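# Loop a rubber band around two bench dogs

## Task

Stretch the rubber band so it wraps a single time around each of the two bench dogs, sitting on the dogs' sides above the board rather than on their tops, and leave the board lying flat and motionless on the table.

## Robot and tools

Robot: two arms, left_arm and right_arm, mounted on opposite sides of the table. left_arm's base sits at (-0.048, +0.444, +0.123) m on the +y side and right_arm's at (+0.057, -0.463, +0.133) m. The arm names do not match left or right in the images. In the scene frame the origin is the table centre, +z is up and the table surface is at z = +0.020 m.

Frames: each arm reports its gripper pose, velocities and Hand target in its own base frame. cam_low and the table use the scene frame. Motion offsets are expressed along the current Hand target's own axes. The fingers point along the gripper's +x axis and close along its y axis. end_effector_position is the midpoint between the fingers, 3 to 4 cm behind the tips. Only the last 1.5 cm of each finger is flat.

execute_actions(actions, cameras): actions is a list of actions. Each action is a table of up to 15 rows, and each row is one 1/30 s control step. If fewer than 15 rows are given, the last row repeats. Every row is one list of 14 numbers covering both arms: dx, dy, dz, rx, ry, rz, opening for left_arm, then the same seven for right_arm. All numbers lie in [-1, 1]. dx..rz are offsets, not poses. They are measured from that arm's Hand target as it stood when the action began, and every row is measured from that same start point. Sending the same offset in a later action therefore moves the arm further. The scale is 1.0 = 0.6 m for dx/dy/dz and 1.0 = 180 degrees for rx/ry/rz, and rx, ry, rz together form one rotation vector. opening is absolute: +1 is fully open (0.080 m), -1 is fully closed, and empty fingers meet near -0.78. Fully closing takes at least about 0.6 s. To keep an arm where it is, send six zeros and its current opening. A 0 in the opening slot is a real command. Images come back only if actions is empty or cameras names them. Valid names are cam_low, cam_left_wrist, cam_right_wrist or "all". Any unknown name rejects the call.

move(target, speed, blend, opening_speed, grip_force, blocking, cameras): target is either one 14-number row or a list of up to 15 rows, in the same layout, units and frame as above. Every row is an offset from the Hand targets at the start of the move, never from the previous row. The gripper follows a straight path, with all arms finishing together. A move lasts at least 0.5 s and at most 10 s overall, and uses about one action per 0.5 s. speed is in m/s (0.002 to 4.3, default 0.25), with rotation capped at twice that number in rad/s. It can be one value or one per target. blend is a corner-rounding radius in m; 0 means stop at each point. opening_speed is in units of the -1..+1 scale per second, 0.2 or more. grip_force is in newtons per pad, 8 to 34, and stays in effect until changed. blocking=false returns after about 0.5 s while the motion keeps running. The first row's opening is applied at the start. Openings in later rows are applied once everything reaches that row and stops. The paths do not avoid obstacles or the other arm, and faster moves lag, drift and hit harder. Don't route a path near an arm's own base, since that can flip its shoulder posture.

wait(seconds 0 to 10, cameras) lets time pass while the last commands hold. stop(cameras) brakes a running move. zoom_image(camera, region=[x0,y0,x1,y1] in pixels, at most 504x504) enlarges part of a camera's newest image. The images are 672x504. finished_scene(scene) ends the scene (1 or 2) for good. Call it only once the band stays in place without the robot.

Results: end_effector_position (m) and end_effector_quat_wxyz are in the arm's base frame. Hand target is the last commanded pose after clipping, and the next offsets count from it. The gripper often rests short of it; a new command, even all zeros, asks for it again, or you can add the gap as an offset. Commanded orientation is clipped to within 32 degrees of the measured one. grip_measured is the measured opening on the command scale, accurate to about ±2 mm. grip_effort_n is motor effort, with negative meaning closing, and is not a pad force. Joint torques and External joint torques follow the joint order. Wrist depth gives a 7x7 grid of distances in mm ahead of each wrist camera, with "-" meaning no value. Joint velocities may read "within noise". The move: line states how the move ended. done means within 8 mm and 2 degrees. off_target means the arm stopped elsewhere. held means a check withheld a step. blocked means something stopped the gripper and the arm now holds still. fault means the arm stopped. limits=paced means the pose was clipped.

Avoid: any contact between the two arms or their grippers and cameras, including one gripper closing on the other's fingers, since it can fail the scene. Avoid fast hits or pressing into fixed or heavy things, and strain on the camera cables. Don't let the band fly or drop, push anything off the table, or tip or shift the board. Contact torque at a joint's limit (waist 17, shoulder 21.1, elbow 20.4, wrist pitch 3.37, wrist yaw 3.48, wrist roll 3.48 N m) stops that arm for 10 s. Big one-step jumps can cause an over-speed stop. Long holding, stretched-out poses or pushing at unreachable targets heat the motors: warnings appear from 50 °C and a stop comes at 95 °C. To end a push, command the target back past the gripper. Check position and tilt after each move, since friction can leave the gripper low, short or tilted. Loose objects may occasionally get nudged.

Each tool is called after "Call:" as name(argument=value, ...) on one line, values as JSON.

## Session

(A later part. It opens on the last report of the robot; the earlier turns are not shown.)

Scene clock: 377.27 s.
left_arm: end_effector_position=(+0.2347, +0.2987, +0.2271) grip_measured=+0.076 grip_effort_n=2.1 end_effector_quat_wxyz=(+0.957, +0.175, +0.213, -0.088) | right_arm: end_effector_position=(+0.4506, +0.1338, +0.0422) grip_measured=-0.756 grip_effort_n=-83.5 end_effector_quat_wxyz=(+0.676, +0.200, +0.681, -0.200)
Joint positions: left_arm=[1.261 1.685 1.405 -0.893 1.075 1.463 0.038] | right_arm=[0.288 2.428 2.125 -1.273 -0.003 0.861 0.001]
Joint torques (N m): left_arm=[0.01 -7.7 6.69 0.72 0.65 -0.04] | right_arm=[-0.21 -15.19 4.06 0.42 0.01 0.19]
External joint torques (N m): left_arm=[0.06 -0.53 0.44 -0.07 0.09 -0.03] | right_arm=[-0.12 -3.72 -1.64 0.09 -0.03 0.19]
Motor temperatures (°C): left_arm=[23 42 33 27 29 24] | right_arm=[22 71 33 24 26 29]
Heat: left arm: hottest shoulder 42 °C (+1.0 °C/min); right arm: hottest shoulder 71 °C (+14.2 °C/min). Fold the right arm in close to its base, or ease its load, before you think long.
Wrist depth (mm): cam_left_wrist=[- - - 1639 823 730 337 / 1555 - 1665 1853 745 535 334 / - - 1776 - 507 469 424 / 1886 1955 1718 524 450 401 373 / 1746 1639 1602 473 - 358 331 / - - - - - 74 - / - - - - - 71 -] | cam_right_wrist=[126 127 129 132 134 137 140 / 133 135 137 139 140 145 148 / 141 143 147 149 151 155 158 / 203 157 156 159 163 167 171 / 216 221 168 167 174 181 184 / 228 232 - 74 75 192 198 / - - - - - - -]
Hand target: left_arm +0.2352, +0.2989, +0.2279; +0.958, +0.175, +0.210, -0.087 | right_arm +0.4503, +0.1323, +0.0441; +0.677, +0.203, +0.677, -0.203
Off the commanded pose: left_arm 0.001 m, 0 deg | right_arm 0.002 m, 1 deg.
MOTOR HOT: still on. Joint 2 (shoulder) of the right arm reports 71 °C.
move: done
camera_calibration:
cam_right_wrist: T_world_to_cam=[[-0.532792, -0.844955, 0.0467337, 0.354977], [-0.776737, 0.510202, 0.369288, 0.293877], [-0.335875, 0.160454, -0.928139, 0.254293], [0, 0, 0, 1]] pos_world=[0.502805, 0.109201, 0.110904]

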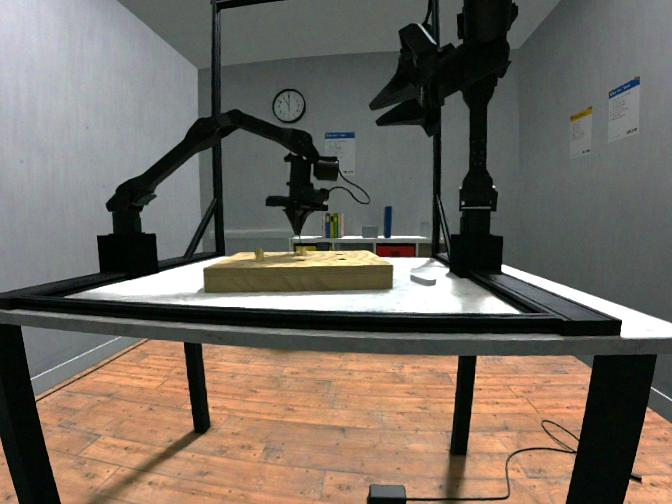

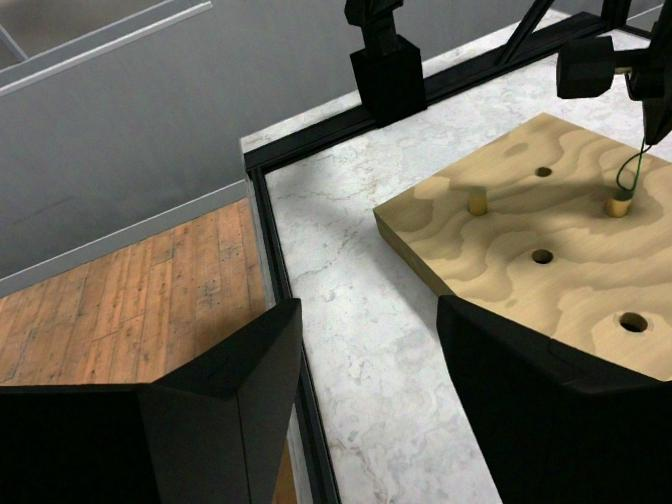

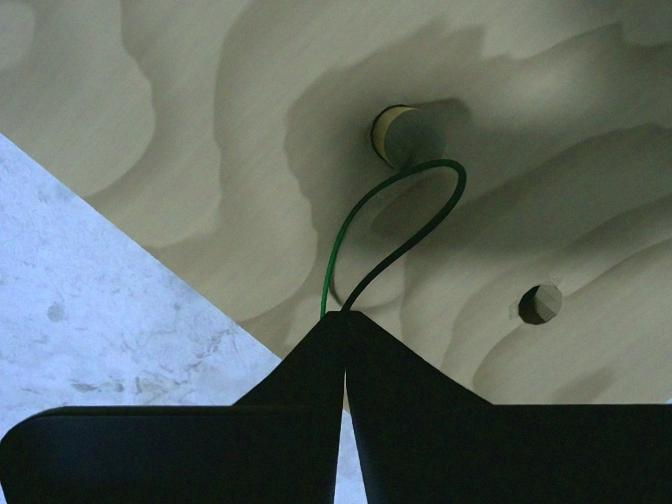

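Call:
move(target=[[0,0,0,0,0,0,0.076,-0.1,0,0,0,0,0,-1],[0,0,0,0,0,0,0.076,-0.1,0.025,0.09,0,0,0,-1],[0,0,0,0,0,0,0.076,-0.04,0.025,0.09,0,0,0,-1]], speed=0.1, blend=[0.02,0.01,0], cameras=["cam_right_wrist","cam_left_wrist","cam_low"])

Call:
zoom_image(camera="cam_left_wrist", region=[532, 100, 672, 240])

Call:
zoom_image(camera="cam_low", region=[260, 190, 360, 270])

Call:
zoom_image(camera="cam_right_wrist", region=[280, 120, 480, 320])

Scene clock: 396.07 s.
left_arm: end_effector_position=(+0.2347, +0.2987, +0.2271) grip_measured=+0.076 grip_effort_n=2.1 end_effector_quat_wxyz=(+0.957, +0.175, +0.213, -0.088) | right_arm: end_effector_position=(+0.4994, +0.1140, +0.0697) grip_measured=-0.756 grip_effort_n=-83.5 end_effector_quat_wxyz=(+0.717, +0.231, +0.633, -0.180)
Joint positions: left_arm=[1.261 1.685 1.405 -0.893 1.075 1.463 0.038] | right_arm=[0.224 2.496 2.348 -1.284 -0.003 0.815 0.001]
Joint torques (N m): left_arm=[-0.03 -7.66 6.79 0.71 0.64 -0.06] | right_arm=[0.29 -13.13 6.95 0.69 0 -0.08]
External joint torques (N m): left_arm=[0 -0.54 0.55 -0.08 0.09 -0.05] | right_arm=[0.3 -1.15 1.06 0.13 -0.04 -0.07]
Motor temperatures (°C): left_arm=[23 42 33 27 29 24] | right_arm=[22 81 33 24 26 29]
Heat: left arm: hottest shoulder 42 °C (+1.0 °C/min); right arm: hottest shoulder 81 °C (+20.3 °C/min). Fold the right arm in close to its base, or ease its load, before you think long.
Wrist depth (mm): cam_left_wrist=[- 1490 - 614 627 715 295 / 1626 1791 - 732 - 505 283 / - - 1869 - 507 465 426 / 1955 1902 1791 - 448 404 370 / 1776 1652 1578 - 105 355 332 / - - - 401 - 74 - / - - - 352 - 71 -] | cam_right_wrist=[164 163 163 162 161 161 160 / 171 170 170 169 168 168 169 / 179 179 178 177 176 176 175 / 243 188 188 187 183 184 183 / 254 253 194 192 194 194 193 / 266 264 - 74 75 202 202 / - - - - - - -]
Hand target: left_arm +0.2352, +0.2989, +0.2279; +0.958, +0.175, +0.210, -0.087 | right_arm +0.5037, +0.1151, +0.0681; +0.677, +0.203, +0.677, -0.203
Off the commanded pose: left_arm 0.001 m, 0 deg | right_arm 0.005 m, 8 deg.
MOTOR HOT: still on. Joint 2 (shoulder) of the right arm reports 81 °C.
joint sent to its limit (right arm) — joint 3 (elbow), upper limit, where the elbow is as straight as it goes. The joint targets are off in orientation, not in position.
move: off_target (right_arm)
camera_calibration:
cam_right_wrist: T_world_to_cam=[[-0.547129, -0.835043, -0.0579077, 0.376225], [-0.812983, 0.513656, 0.274256, 0.355976], [-0.199271, 0.197132, -0.959912, 0.229141], [0, 0, 0, 1]] pos_world=[0.540907, 0.0861444, 0.144113]

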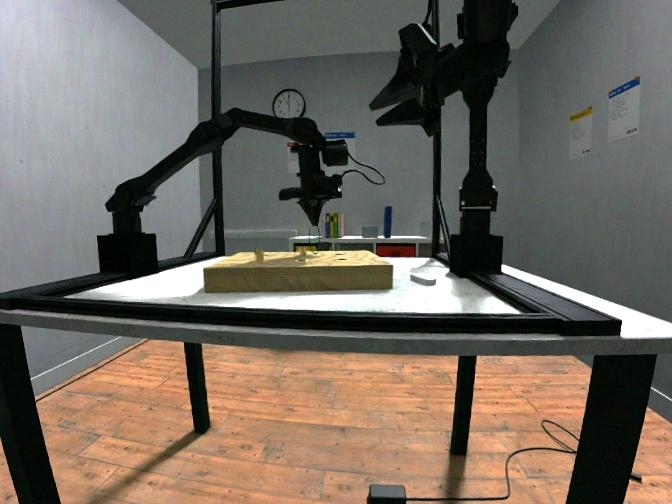

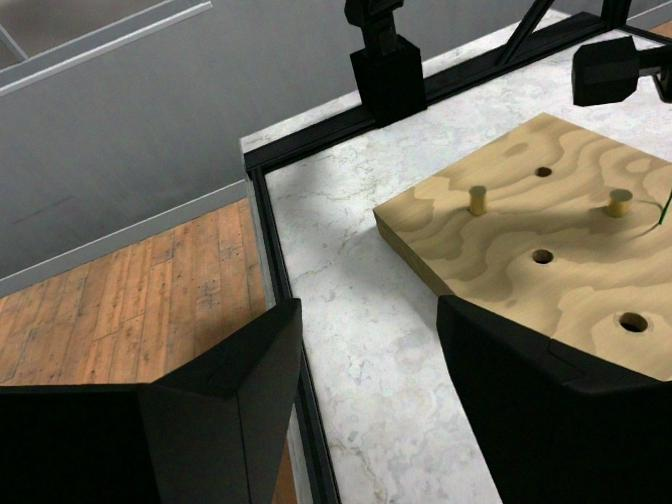

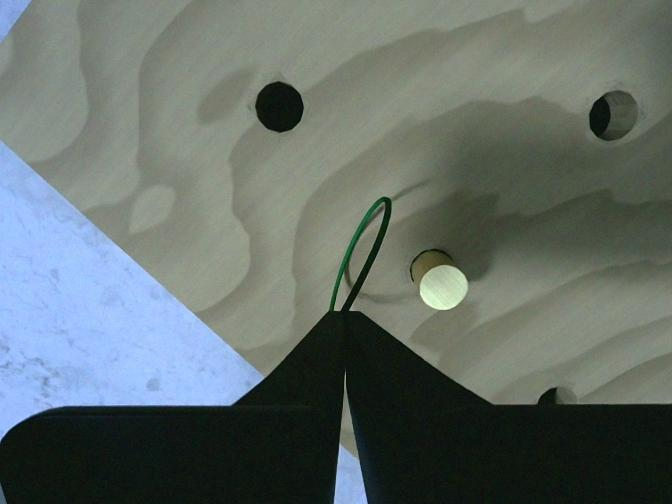

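Scaled by 3.600 from the camera's 672x504 image, which has a finer 960x720 frame.

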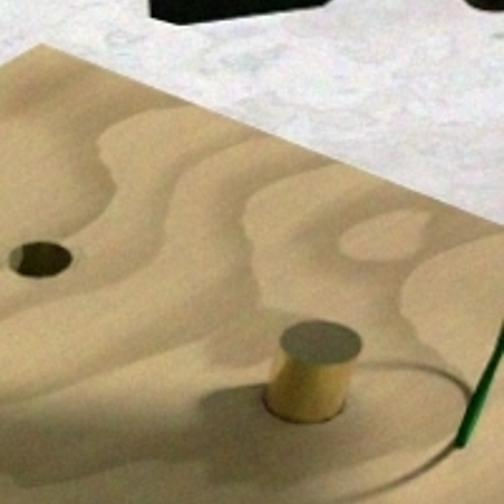

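Scaled by 5.040 from the camera's 672x504 image, which has a finer 960x720 frame.

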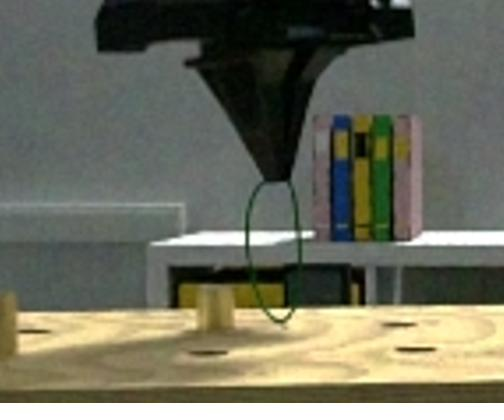

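Scaled by 2.520 from the camera's 672x504 image, which has a finer 960x720 frame.

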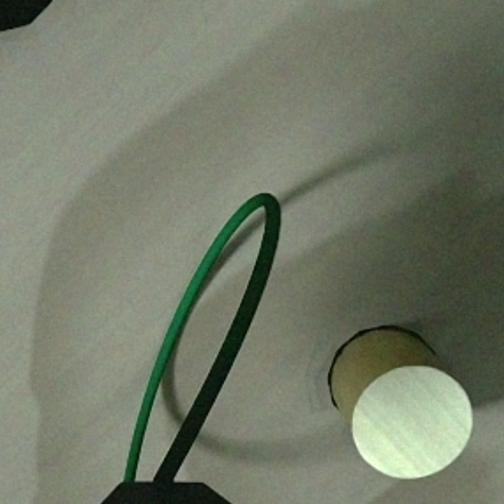

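Call:
move(target=[[0,0,0,0,0,0,0.076,0,0,0.012,0,0,0,-1],[0,0,0,0,0,0,0.076,0,-0.1,0.012,0,0,0,-1]], cameras=["cam_low","cam_left_wrist"])

Call:
zoom_image(camera="cam_left_wrist", region=[402, 60, 672, 298])

Scene clock: 410.73 s.
left_arm: end_effector_position=(+0.2347, +0.2987, +0.2271) grip_measured=+0.076 grip_effort_n=2.1 end_effector_quat_wxyz=(+0.957, +0.175, +0.213, -0.088) | right_arm: end_effector_position=(+0.4786, +0.0620, +0.0668) grip_measured=-0.756 grip_effort_n=-83.5 end_effector_quat_wxyz=(+0.677, +0.207, +0.676, -0.204)
Joint positions: left_arm=[1.261 1.685 1.405 -0.893 1.075 1.463 0.038] | right_arm=[0.127 2.496 2.345 -1.418 -0.005 0.717 0.001]
Joint torques (N m): left_arm=[-0.12 -7.8 6.72 0.71 0.64 -0.02] | right_arm=[0 -15.48 4.06 -0.16 0.05 -0.1]
External joint torques (N m): left_arm=[-0.12 -0.67 0.48 -0.07 0.09 0] | right_arm=[-0.01 -3.86 -1.54 -0.48 0.03 -0.1]
Motor temperatures (°C): left_arm=[23 42 33 27 29 24] | right_arm=[22 81 34 25 26 29]
Heat: left arm: hottest shoulder 42 °C (+1.0 °C/min); right arm: hottest shoulder 81 °C (+12.1 °C/min). Fold the right arm in close to its base, or ease its load, before you think long.
Wrist depth (mm): cam_left_wrist=[- 1590 1420 632 668 735 243 / - 1776 - 740 706 305 242 / 1732 1746 1886 664 507 469 419 / 1869 1853 1718 - 442 401 371 / 1806 1639 1490 472 - 357 330 / - - - - - 74 - / - - - 362 340 71 -] | cam_right_wrist=[147 148 150 153 156 159 160 / 157 159 160 163 166 168 170 / 165 168 170 173 177 179 182 / 178 178 180 185 188 191 191 / 189 192 193 194 202 207 212 / - 204 - 74 75 220 226 / - - - - - - -]
Hand target: left_arm +0.2352, +0.2989, +0.2279; +0.958, +0.175, +0.210, -0.087 | right_arm +0.4767, +0.0612, +0.0681; +0.678, +0.203, +0.677, -0.203
Off the commanded pose: left_arm 0.001 m, 0 deg | right_arm 0.003 m, 0 deg.
MOTOR HOT: still on. Joint 2 (shoulder) of the right arm reports 81 °C.
move: done
Images, in order (width x height): cam_low 672x504, cam_left_wrist 672x504.

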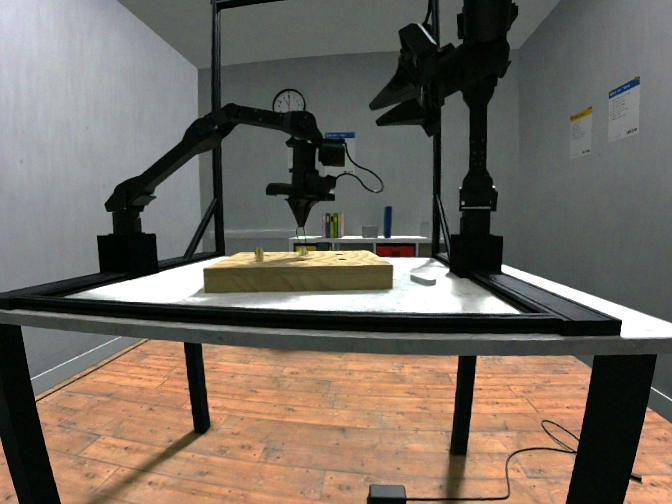

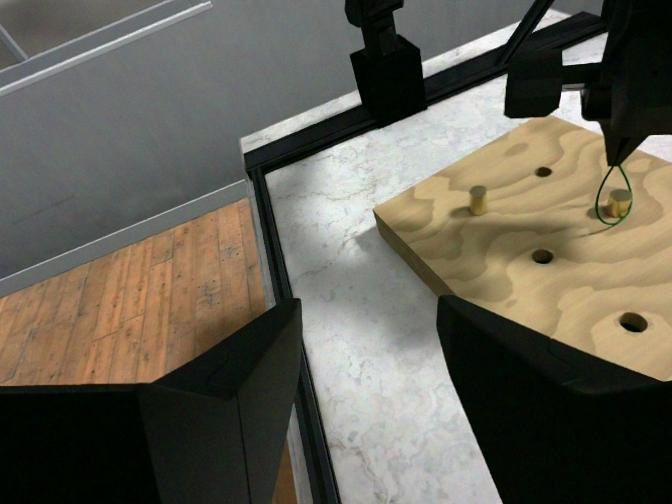

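Scaled by 1.867 from the camera's 672x504 image, which has a finer 960x720 frame.

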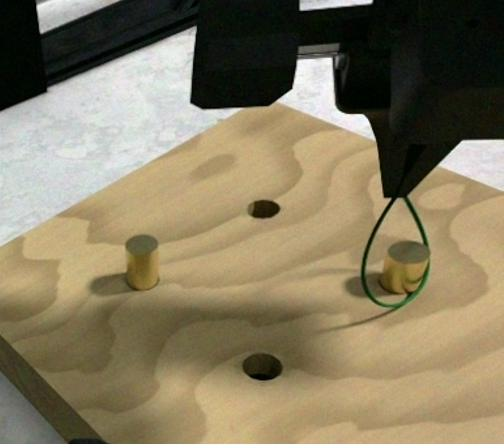

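Call:
move(target=[[0,0,0,0,0,0,0.076,0.02,-0.058,0,0,0,0,-1],[0,0,0,0,0,0,0.076,0.09,-0.09,0,0,0,0,-1]], blend=0.02, cameras=["cam_low","cam_left_wrist"])

Call:
zoom_image(camera="cam_left_wrist", region=[442, 120, 672, 258])

Call:
zoom_image(camera="cam_low", region=[230, 200, 350, 290])

Scene clock: 416.50 s.
left_arm: end_effector_position=(+0.2347, +0.2987, +0.2271) grip_measured=+0.076 grip_effort_n=1.6 end_effector_quat_wxyz=(+0.957, +0.175, +0.213, -0.088) | right_arm: end_effector_position=(+0.4472, +0.0167, +0.0104) grip_measured=-0.756 grip_effort_n=-83.5 end_effector_quat_wxyz=(+0.672, +0.206, +0.681, -0.206)
Joint positions: left_arm=[1.261 1.685 1.405 -0.893 1.075 1.463 0.038] | right_arm=[0.036 2.351 1.859 -1.091 -0.005 0.627 0.001]
Joint torques (N m): left_arm=[-0.05 -7.77 6.76 0.72 0.61 -0.02] | right_arm=[0 -14.97 3.95 0.4 0.04 -0.08]
External joint torques (N m): left_arm=[-0.09 -0.64 0.52 -0.06 0.06 0] | right_arm=[0.02 -4.08 -1.58 0.08 0.01 -0.08]
Motor temperatures (°C): left_arm=[23 42 33 27 29 24] | right_arm=[22 83 33 25 26 29]
Heat: left arm: hottest shoulder 42 °C (+0.0 °C/min); right arm: hottest shoulder 83 °C (+12.1 °C/min). Fold the right arm in close to its base, or ease its load, before you think long.
Wrist depth (mm): cam_left_wrist=[- 1469 1791 703 769 275 221 / - - - 766 690 299 230 / - - 1732 679 478 306 387 / 1626 1902 1973 516 452 402 371 / 1791 1665 - 457 385 358 331 / - - - - - 74 - / - - - 365 - 71 -] | cam_right_wrist=[- 101 102 104 105 107 109 / 106 107 109 114 112 114 117 / 113 113 116 118 120 122 125 / - 121 124 126 129 131 135 / - 129 133 133 138 137 145 / - 138 - 74 75 116 154 / - - - - - - -]
Hand target: left_arm +0.2352, +0.2989, +0.2279; +0.958, +0.175, +0.210, -0.087 | right_arm +0.4469, +0.0161, +0.0141; +0.677, +0.203, +0.677, -0.203
Off the commanded pose: left_arm 0.001 m, 0 deg | right_arm 0.004 m, 1 deg.
MOTOR HOT: still on. Joint 2 (shoulder) of the right arm reports 83 °C.
move: done; blend cut to 0.0184 m at target 1
Images, in order (width x height): cam_low 672x504, cam_left_wrist 672x504.

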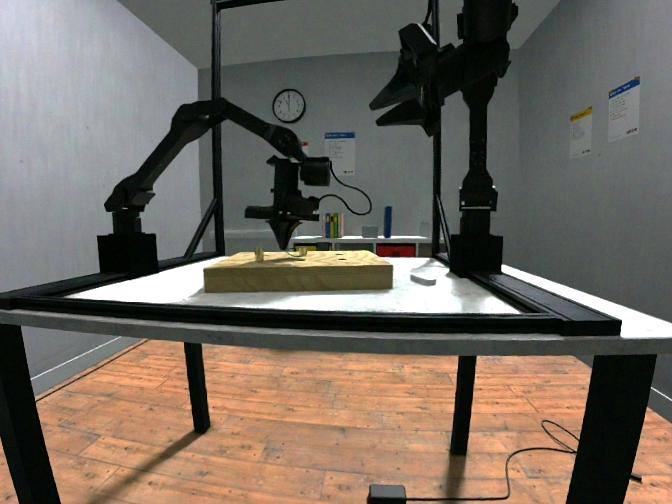

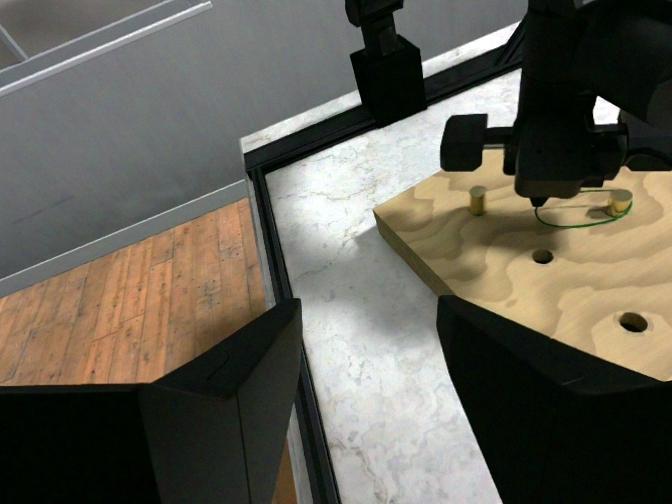

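Scaled by 2.191 from the camera's 672x504 image, which has a finer 960x720 frame.

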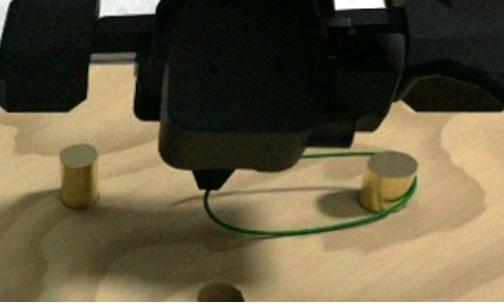

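Scaled by 4.200 from the camera's 672x504 image, which has a finer 960x720 frame.

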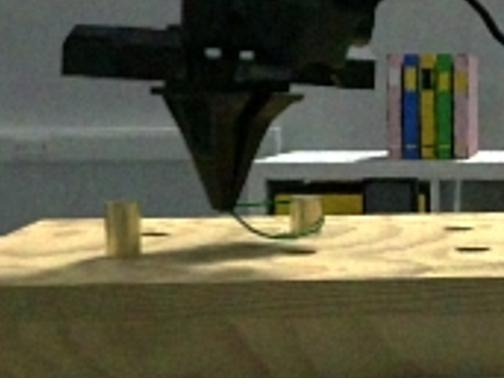

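Call:
move(target=[[0,0,0,0,0,0,0.076,0.025,0,0,0,0,0,-1],[0,0,0,0,0,0,0.076,0.025,0,0,0,0,0,-0.45],[0,0,0,0,0,0,0.076,-0.12,0,0,0,0,0,-0.45],[0,0,0,0,0,0,0.076,-0.27,-0.18,-0.27,0,0,0,-0.45]], speed=[0.15,0.15,0.12,0.25], opening_speed=0.7, cameras=["cam_low","cam_left_wrist"])

Call:
zoom_image(camera="cam_left_wrist", region=[442, 120, 672, 258])

Call:
zoom_image(camera="cam_low", region=[230, 200, 350, 290])

Scene clock: 425.70 s.
left_arm: end_effector_position=(+0.2347, +0.2987, +0.2271) grip_measured=+0.076 grip_effort_n=2.1 end_effector_quat_wxyz=(+0.957, +0.175, +0.213, -0.088) | right_arm: end_effector_position=(+0.2550, +0.0155, +0.1776) grip_measured=-0.453 grip_effort_n=16.5 end_effector_quat_wxyz=(+0.679, +0.204, +0.676, -0.199)
Joint positions: left_arm=[1.261 1.685 1.405 -0.893 1.075 1.463 0.038] | right_arm=[0.058 1.509 1.383 -1.439 -0.005 0.636 0.015]
Joint torques (N m): left_arm=[-0.05 -7.8 6.82 0.73 0.63 -0.04] | right_arm=[0.26 -7.55 4.01 -0.13 0.06 0.19]
External joint torques (N m): left_arm=[-0.05 -0.69 0.6 -0.04 0.08 -0.02] | right_arm=[0.26 -2.41 -1.65 -0.49 0.03 0.19]
Motor temperatures (°C): left_arm=[23 42 33 27 29 24] | right_arm=[22 81 33 25 26 29]
Heat: left arm: hottest shoulder 42 °C (+0.0 °C/min); right arm: hottest shoulder 81 °C (+11.1 °C/min). Fold the right arm in close to its base, or ease its load, before you think long.
Wrist depth (mm): cam_left_wrist=[1449 1480 1626 1626 - - 1705 / 1746 1639 1705 713 748 632 - / 1665 1821 1869 664 506 465 425 / 1973 1973 1821 - 442 401 369 / 1761 1652 1522 - 385 356 329 / - - - 410 - 74 - / - - - 365 - 71 -] | cam_right_wrist=[255 258 261 265 313 318 323 / 270 275 277 326 333 336 343 / 337 289 299 350 353 357 - / 361 358 368 371 375 384 376 / 384 394 390 392 406 402 388 / 406 - - - - - 462 / - - - - - - -]
Hand target: left_arm +0.2352, +0.2989, +0.2279; +0.958, +0.175, +0.210, -0.087 | right_arm +0.2522, +0.0152, +0.1760; +0.678, +0.203, +0.677, -0.203
Off the commanded pose: left_arm 0.001 m, 0 deg | right_arm 0.003 m, 1 deg.
MOTOR HOT: still on. Joint 2 (shoulder) of the right arm reports 81 °C.
move: done
Images, in order (width x height): cam_low 672x504, cam_left_wrist 672x504.

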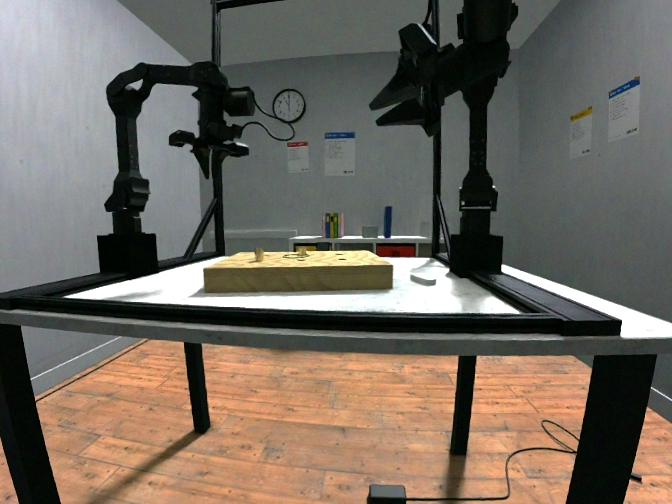

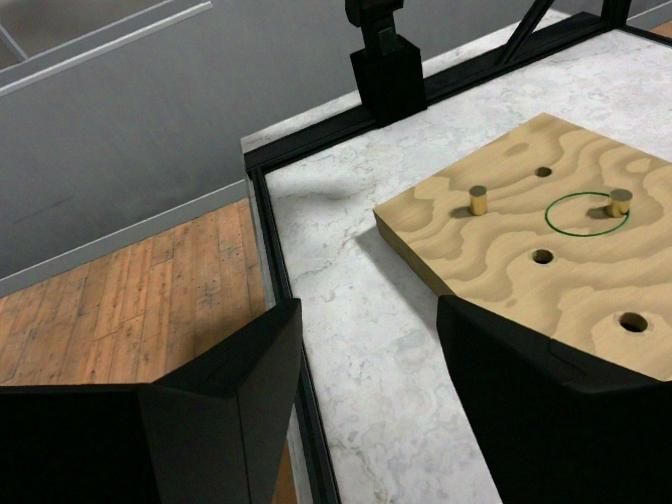

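Scaled by 2.191 from the camera's 672x504 image, which has a finer 960x720 frame.

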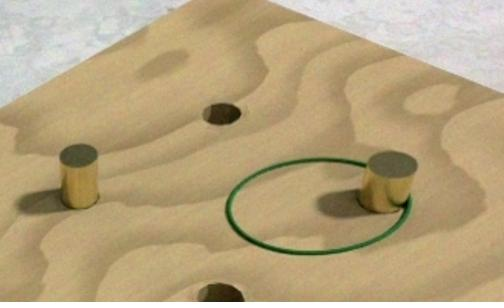

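Scaled by 4.200 from the camera's 672x504 image, which has a finer 960x720 frame.

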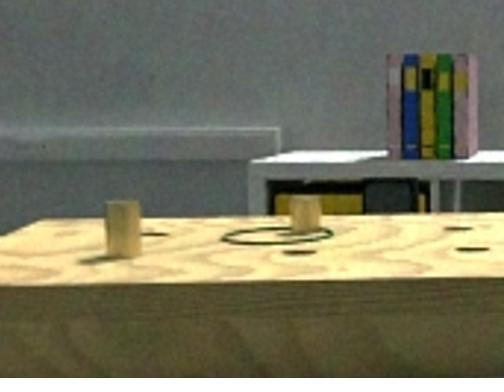

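Call:
move(target=[0.45,-0.366,0.107,-0.361,0.265,0.204,-0.55,-0.05,-0.07,-0.11,0,0,0,-0.45], speed=0.3, cameras=["all"])

Call:
zoom_image(camera="cam_low", region=[230, 160, 370, 290])

Scene clock: 443.50 s.
left_arm: end_effector_position=(+0.4449, +0.0462, +0.1035) grip_measured=-0.546 grip_effort_n=-15.1 end_effector_quat_wxyz=(+0.724, -0.270, +0.506, +0.384) | right_arm: end_effector_position=(+0.1769, +0.0169, +0.2073) grip_measured=-0.453 grip_effort_n=17.0 end_effector_quat_wxyz=(+0.702, +0.213, +0.653, -0.190)
Joint positions: left_arm=[0.009 2.089 1.763 -1.04 -0.286 -0.939 0.01] | right_arm=[0.092 1.186 1.254 -1.563 -0.005 0.669 0.015]
Joint torques (N m): left_arm=[0.08 -8.76 8.13 0.2 -0.17 -0.19] | right_arm=[0.28 -4.73 3.95 -0.08 0.05 0.22]
External joint torques (N m): left_arm=[0.09 1.21 2.01 -0.46 0.04 -0.19] | right_arm=[0.27 -2.05 -1.57 -0.54 0.03 0.22]
Motor temperatures (°C): left_arm=[23 42 33 27 29 24] | right_arm=[22 69 32 24 26 29]
Heat: left arm: hottest shoulder 42 °C (+0.0 °C/min); right arm: hottest shoulder 69 °C (-7.1 °C/min). Fold the right arm in close to its base, or ease its load, before you think long.
Wrist depth (mm): cam_left_wrist=[269 - 215 213 211 210 253 / 271 216 215 214 212 210 209 / 270 218 216 215 212 211 209 / 219 218 217 215 214 211 209 / 221 219 217 94 212 212 210 / - - - - 65 - - / - - - 215 66 - -] | cam_right_wrist=[297 297 298 345 346 346 349 / 315 313 361 - 358 366 365 / 377 317 381 383 386 384 375 / 399 403 399 396 401 400 396 / 420 415 420 420 357 439 429 / - - - - - 314 1440 / - - - - - - -]
Hand target: left_arm +0.4482, +0.0469, +0.0999; +0.721, -0.272, +0.505, +0.388 | right_arm +0.1739, +0.0164, +0.2059; +0.677, +0.203, +0.677, -0.203
Off the commanded pose: left_arm 0.005 m, 1 deg | right_arm 0.003 m, 4 deg.
MOTOR HOT: still on. Joint 2 (shoulder) of the right arm reports 69 °C.
joint sent to its limit (right arm) — joint 4 (wrist pitch), lower limit. The joint targets are off in orientation, not in position.
move: off_target (right_arm)
camera_calibration:
cam_left_wrist: T_world_to_cam=[[0.814199, -0.580436, 0.0131872, -0.32801], [-0.580283, -0.814298, -0.0138063, 0.326897], [0.018752, 0.00358876, -0.999818, 0.173561], [0, 0, 0, 1]] pos_world=[0.453503, 0.0751802, 0.182368]
cam_right_wrist: T_world_to_cam=[[-0.538008, -0.842919, -0.00585413, 0.114414], [-0.8024, 0.509993, 0.309937, 0.0967609], [-0.258266, 0.171446, -0.950739, 0.325119], [0, 0, 0, 1]] pos_world=[0.223164, -0.00864629, 0.279784]

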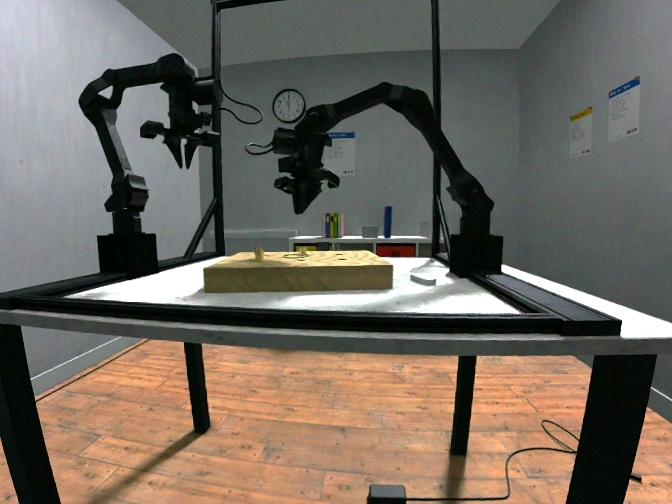

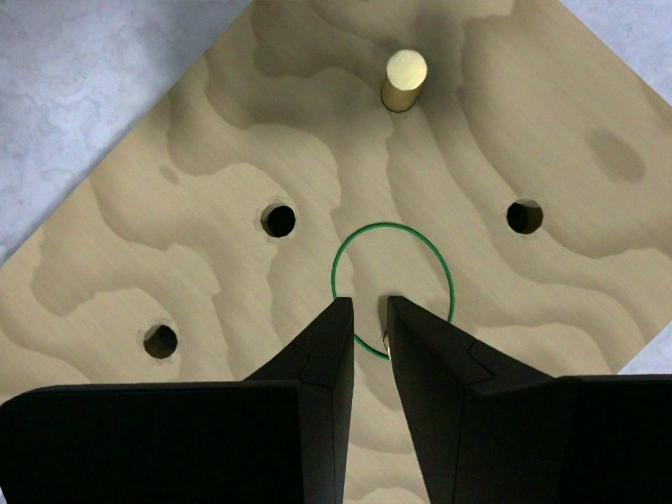

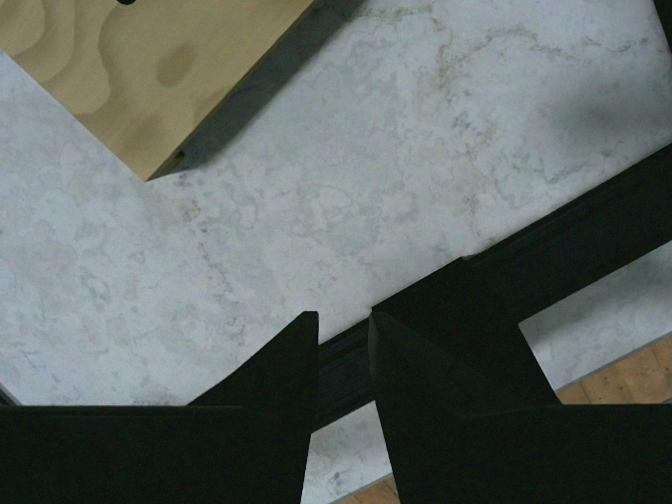

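Scaled by 3.600 from the camera's 672x504 image, which has a finer 960x720 frame.

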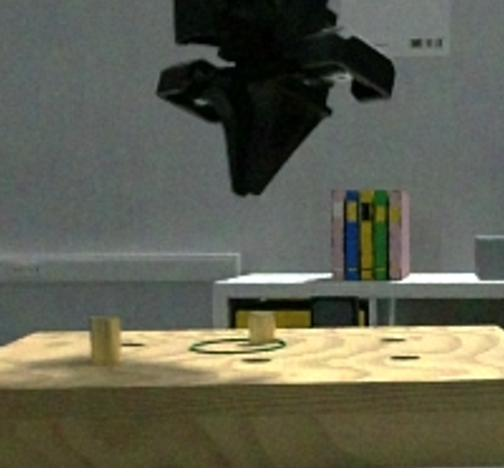

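Call:
move(target=[0.1495,-0.0373,-0.038,0,0,0,-0.62,0,0,0,0,0,0,-0.45], cameras=["all"])

Call:
zoom_image(camera="cam_low", region=[230, 200, 350, 290])

Scene clock: 452.27 s.
left_arm: end_effector_position=(+0.4714, +0.0425, +0.0136) grip_measured=-0.616 grip_effort_n=-15.6 end_effector_quat_wxyz=(+0.723, -0.272, +0.505, +0.385) | right_arm: end_effector_position=(+0.1769, +0.0169, +0.2073) grip_measured=-0.453 grip_effort_n=16.5 end_effector_quat_wxyz=(+0.702, +0.213, +0.653, -0.190)
Joint positions: left_arm=[0 2.274 1.696 -0.79 -0.286 -0.952 0.007] | right_arm=[0.092 1.186 1.254 -1.563 -0.005 0.669 0.015]
Joint torques (N m): left_arm=[-0.33 -10.32 6.28 0.81 -0.29 -0.19] | right_arm=[0.42 -4.76 4.12 -0.07 0.06 0.18]
External joint torques (N m): left_arm=[-0.46 0.59 0.43 0.16 -0.06 -0.19] | right_arm=[0.42 -2.09 -1.4 -0.53 0.03 0.18]
Motor temperatures (°C): left_arm=[23 43 34 27 29 24] | right_arm=[22 63 32 24 26 29]
Heat: left arm: hottest shoulder 43 °C (+1.0 °C/min); right arm: hottest shoulder 63 °C (-17.2 °C/min). Fold the right arm in close to its base, or ease its load, before you think long.
Wrist depth (mm): cam_left_wrist=[127 126 125 124 123 122 122 / 127 126 126 125 124 123 122 / 128 127 126 125 124 123 122 / 128 128 126 125 124 123 122 / 128 128 126 125 124 123 122 / - - - 119 66 - - / - - - 103 62 - -] | cam_right_wrist=[297 298 298 347 344 347 348 / 354 313 361 364 362 364 365 / 375 378 377 380 382 391 378 / 408 401 402 401 403 379 385 / 425 424 418 413 299 432 433 / 444 - - - - 317 1396 / - - - - - - -]
Hand target: left_arm +0.4719, +0.0423, +0.0078; +0.721, -0.272, +0.505, +0.388 | right_arm +0.1739, +0.0164, +0.2059; +0.677, +0.203, +0.677, -0.203
Off the commanded pose: left_arm 0.006 m, 0 deg | right_arm 0.003 m, 4 deg.
MOTOR HOT: still on. Joint 2 (shoulder) of the right arm reports 63 °C.
joint sent to its limit (right arm) — joint 4 (wrist pitch), lower limit. The joint targets are off in orientation, not in position.
move: off_target (right_arm)
camera_calibration:
cam_left_wrist: T_world_to_cam=[[0.81602, -0.577802, 0.0159979, -0.351721], [-0.57766, -0.816176, -0.0128427, 0.336831], [0.0204776, 0.0012385, -0.99979, 0.0825302], [0, 0, 0, 1]] pos_world=[0.479896, 0.0715862, 0.0924654]
cam_right_wrist: T_world_to_cam=[[-0.538008, -0.842919, -0.00585413, 0.114414], [-0.8024, 0.509993, 0.309937, 0.0967609], [-0.258266, 0.171446, -0.950739, 0.325119], [0, 0, 0, 1]] pos_world=[0.223164, -0.00864629, 0.279784]

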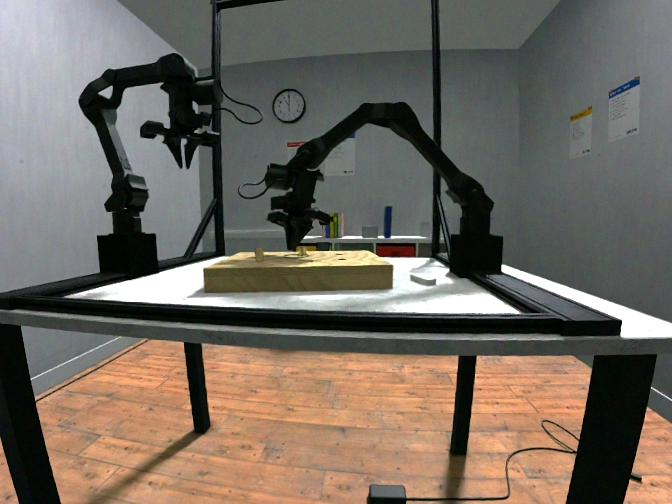

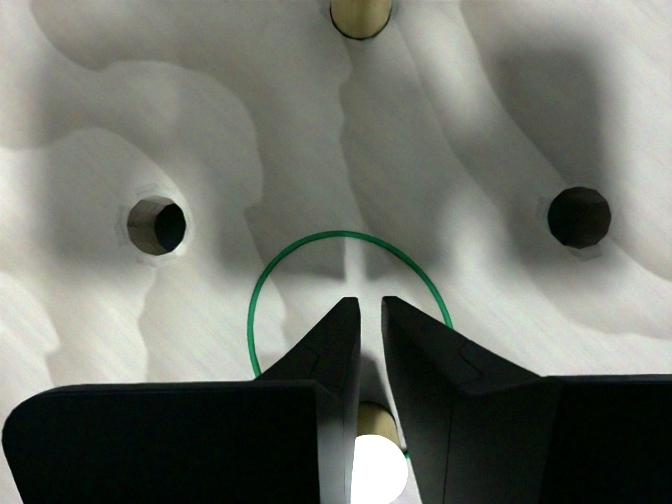

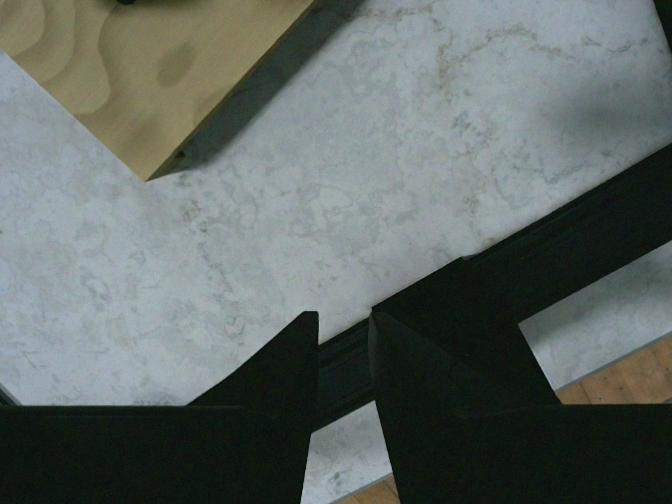

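Scaled by 4.200 from the camera's 672x504 image, which has a finer 960x720 frame.

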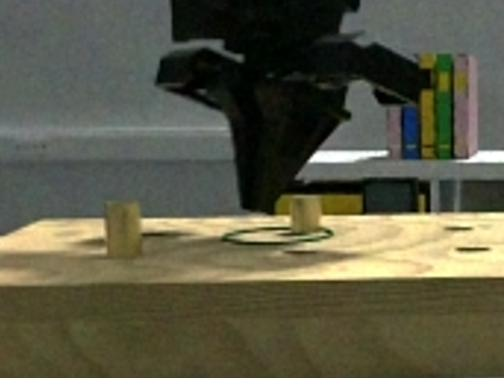

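Call:
move(target=[[0.016,0,-0.006,0,0,0,-0.62,0,0,0,0,0,0,-0.45],[0.016,0,-0.006,0,0,0,0.0,0,0,0,0,0,0,-0.45]], speed=0.06, cameras=["all"])

Call:
zoom_image(camera="cam_low", region=[230, 200, 350, 290])

Scene clock: 465.63 s.
left_arm: end_effector_position=(+0.4752, +0.0425, +0.0092) grip_measured=-0.004 grip_effort_n=19.3 end_effector_quat_wxyz=(+0.727, -0.275, +0.500, +0.382) | right_arm: end_effector_position=(+0.1769, +0.0169, +0.2073) grip_measured=-0.453 grip_effort_n=16.5 end_effector_quat_wxyz=(+0.702, +0.213, +0.653, -0.190)
Joint positions: left_arm=[0 2.283 1.69 -0.759 -0.286 -0.952 0.035] | right_arm=[0.092 1.186 1.254 -1.563 -0.005 0.669 0.015]
Joint torques (N m): left_arm=[-0.09 -9.58 4.71 0.9 -0.29 -0.2] | right_arm=[0.29 -4.74 4.13 -0.06 0.04 0.19]
External joint torques (N m): left_arm=[-0.18 1.31 -1.11 0.23 -0.07 -0.2] | right_arm=[0.28 -2.03 -1.44 -0.53 0.02 0.2]
Motor temperatures (°C): left_arm=[23 44 33 27 28 24] | right_arm=[22 56 31 24 26 29]
Heat: left arm: hottest shoulder 44 °C (+2.0 °C/min); right arm: hottest shoulder 56 °C (-25.2 °C/min). Fold the right arm in close to its base, or ease its load, before you think long.
Wrist depth (mm): cam_left_wrist=[122 122 121 120 120 119 119 / 122 121 121 120 120 119 118 / 122 121 121 120 120 119 119 / 122 122 121 120 120 119 118 / 122 121 121 120 120 119 119 / - - 66 120 120 71 - / - - - 113 120 72 -] | cam_right_wrist=[297 297 300 345 343 346 347 / 355 314 361 365 - 363 366 / 378 379 381 381 382 388 375 / 398 402 399 403 400 408 412 / 414 423 - 417 340 429 436 / 452 - - - - 318 1396 / - - - - - - -]
Hand target: left_arm +0.4719, +0.0422, -0.0024; +0.721, -0.272, +0.505, +0.388 | right_arm +0.1739, +0.0164, +0.2059; +0.677, +0.203, +0.677, -0.203
Off the commanded pose: left_arm 0.012 m, 1 deg | right_arm 0.003 m, 4 deg.
MOTOR HOT: still on. Joint 2 (shoulder) of the right arm reports 56 °C.
joint sent to its limit (right arm) — joint 4 (wrist pitch), lower limit. The joint targets are off in orientation, not in position.
move: off_target (left_arm, right_arm); target 2's new opening was sent with left_arm's hand 0.012 m and 1 deg from that target
camera_calibration:
cam_left_wrist: T_world_to_cam=[[0.815649, -0.577828, 0.0288324, -0.35456], [-0.577409, -0.816157, -0.0220512, 0.338973], [0.0362736, 0.00133797, -0.999341, 0.0705204], [0, 0, 0, 1]] pos_world=[0.482365, 0.071686, 0.0881716]
cam_right_wrist: T_world_to_cam=[[-0.538008, -0.842919, -0.00585413, 0.114414], [-0.8024, 0.509993, 0.309937, 0.0967609], [-0.258266, 0.171446, -0.950739, 0.325119], [0, 0, 0, 1]] pos_world=[0.223164, -0.00864629, 0.279784]

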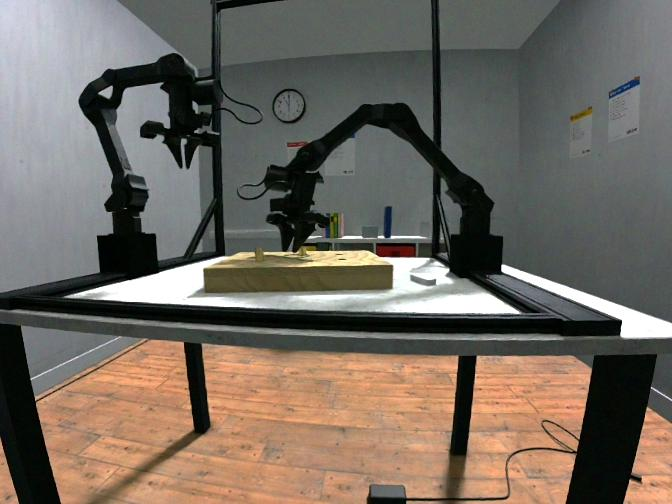

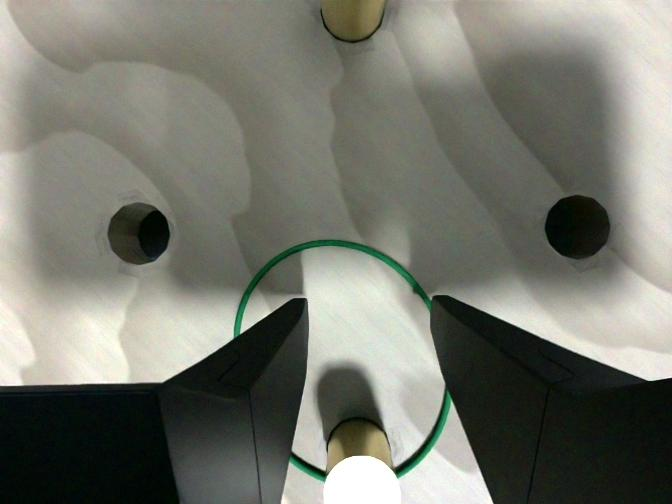

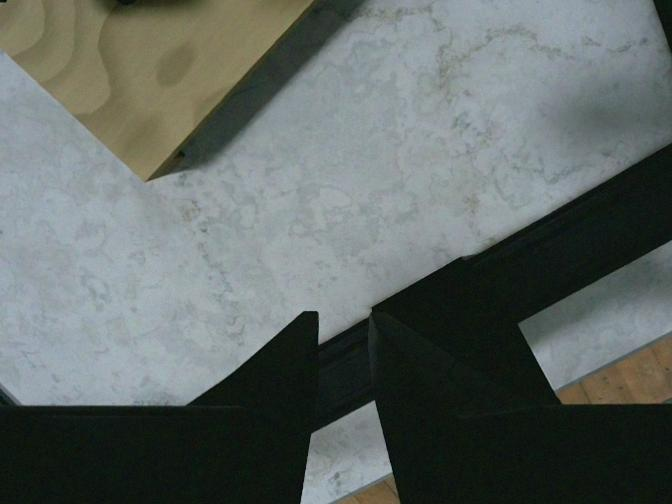

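Scaled by 4.200 from the camera's 672x504 image, which has a finer 960x720 frame.

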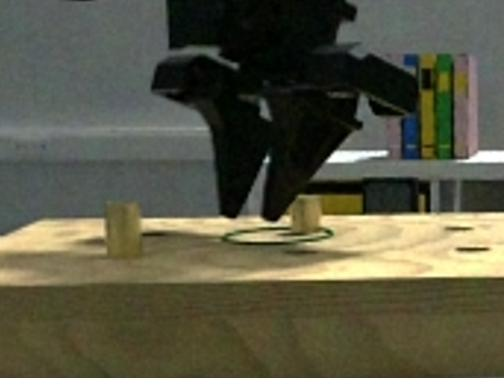

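Call:
zoom_image(camera="cam_left_wrist", region=[340, 230, 500, 350])

Scaled by 3.150 from the camera's 672x504 image, which has a finer 960x720 frame.

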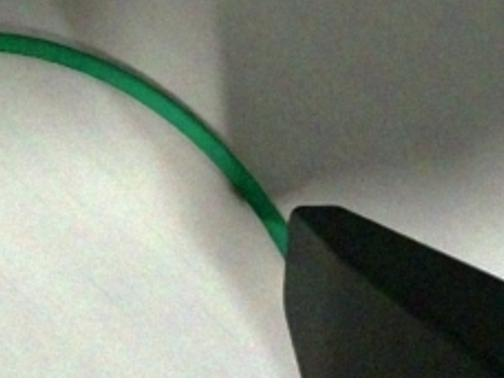

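Call:
move(target=[[-0.0377,0,0.0137,0,0,0,0.0,0,0,0,0,0,0,-0.45],[-0.041,0.0083,0.0043,0,0,0,-0.15,0,0,0,0,0,0,-0.45],[-0.007,0.0083,-0.008,0,0,0,-0.15,0,0,0,0,0,0,-0.45]], speed=0.08, cameras=["cam_left_wrist","cam_low"])

Call:
zoom_image(camera="cam_left_wrist", region=[220, 210, 480, 400])

Scene clock: 474.83 s.
left_arm: end_effector_position=(+0.4678, +0.0403, +0.0094) grip_measured=-0.146 grip_effort_n=-15.6 end_effector_quat_wxyz=(+0.726, -0.274, +0.501, +0.383) | right_arm: end_effector_position=(+0.1769, +0.0169, +0.2073) grip_measured=-0.453 grip_effort_n=16.5 end_effector_quat_wxyz=(+0.702, +0.213, +0.653, -0.190)
Joint positions: left_arm=[-0.004 2.257 1.648 -0.747 -0.286 -0.956 0.028] | right_arm=[0.092 1.186 1.254 -1.563 -0.005 0.669 0.015]
Joint torques (N m): left_arm=[-0.22 -9.96 4.66 0.87 -0.32 -0.18] | right_arm=[0.37 -4.8 4.07 -0.05 0.05 0.2]
External joint torques (N m): left_arm=[-0.31 0.74 -1.11 0.21 -0.09 -0.18] | right_arm=[0.37 -2.09 -1.49 -0.5 0.03 0.2]
Heat: left arm: hottest shoulder 45 °C (+3.0 °C/min); right arm: hottest shoulder 53 °C (-30.1 °C/min). Fold the right arm in close to its base, or ease its load, before you think long.
Wrist depth (mm): cam_left_wrist=[122 122 121 121 120 119 118 / 123 122 121 121 120 119 119 / 122 122 122 121 120 119 119 / 123 122 121 121 120 120 119 / 123 123 122 121 120 119 119 / - - - 121 106 64 - / - - 63 120 99 - -] | cam_right_wrist=[295 297 299 345 346 347 347 / 353 313 361 362 364 364 350 / 372 379 379 381 384 382 374 / 396 400 399 405 403 394 396 / 417 423 - 418 300 394 433 / 444 - - - - 280 - / - - - - - - -]
Hand target: left_arm +0.4644, +0.0400, -0.0002; +0.721, -0.272, +0.505, +0.388 | right_arm +0.1739, +0.0164, +0.2059; +0.677, +0.203, +0.677, -0.203
Off the commanded pose: left_arm 0.010 m, 1 deg | right_arm 0.003 m, 4 deg.
MOTOR HOT: still on. Joint 2 (shoulder) of the right arm reports 53 °C.
joint sent to its limit (right arm) — joint 4 (wrist pitch), lower limit. The joint targets are off in orientation, not in position.
move: off_target (left_arm, right_arm)
camera_calibration:
cam_left_wrist: T_world_to_cam=[[0.815598, -0.577998, 0.0267951, -0.349777], [-0.577672, -0.816038, -0.0193884, 0.333051], [0.0330723, 0.000334317, -0.999453, 0.0725791], [0, 0, 0, 1]] pos_world=[0.475271, 0.0695878, 0.088369]
Images, in order (width x height): cam_low 672x504, cam_left_wrist 672x504.

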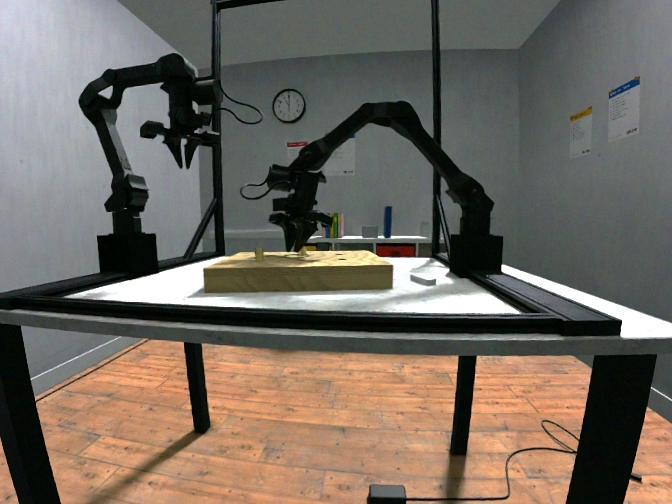

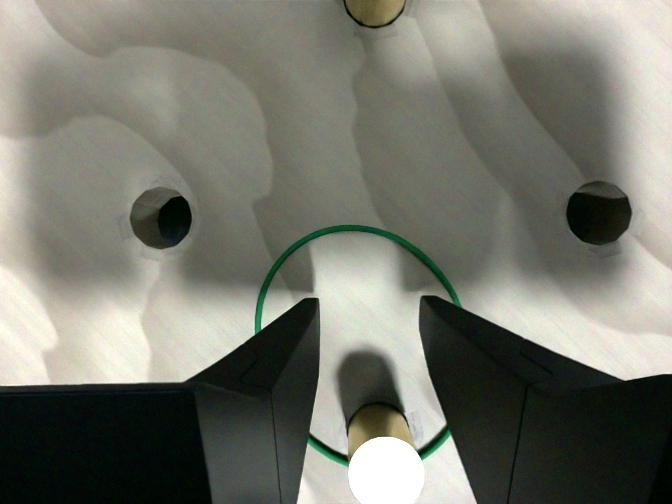

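Scaled by 1.938 from the camera's 672x504 image, which has a finer 960x720 frame.

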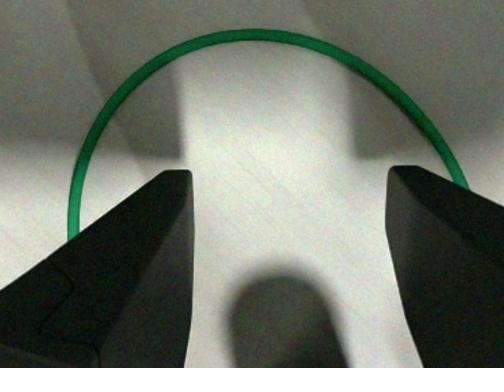

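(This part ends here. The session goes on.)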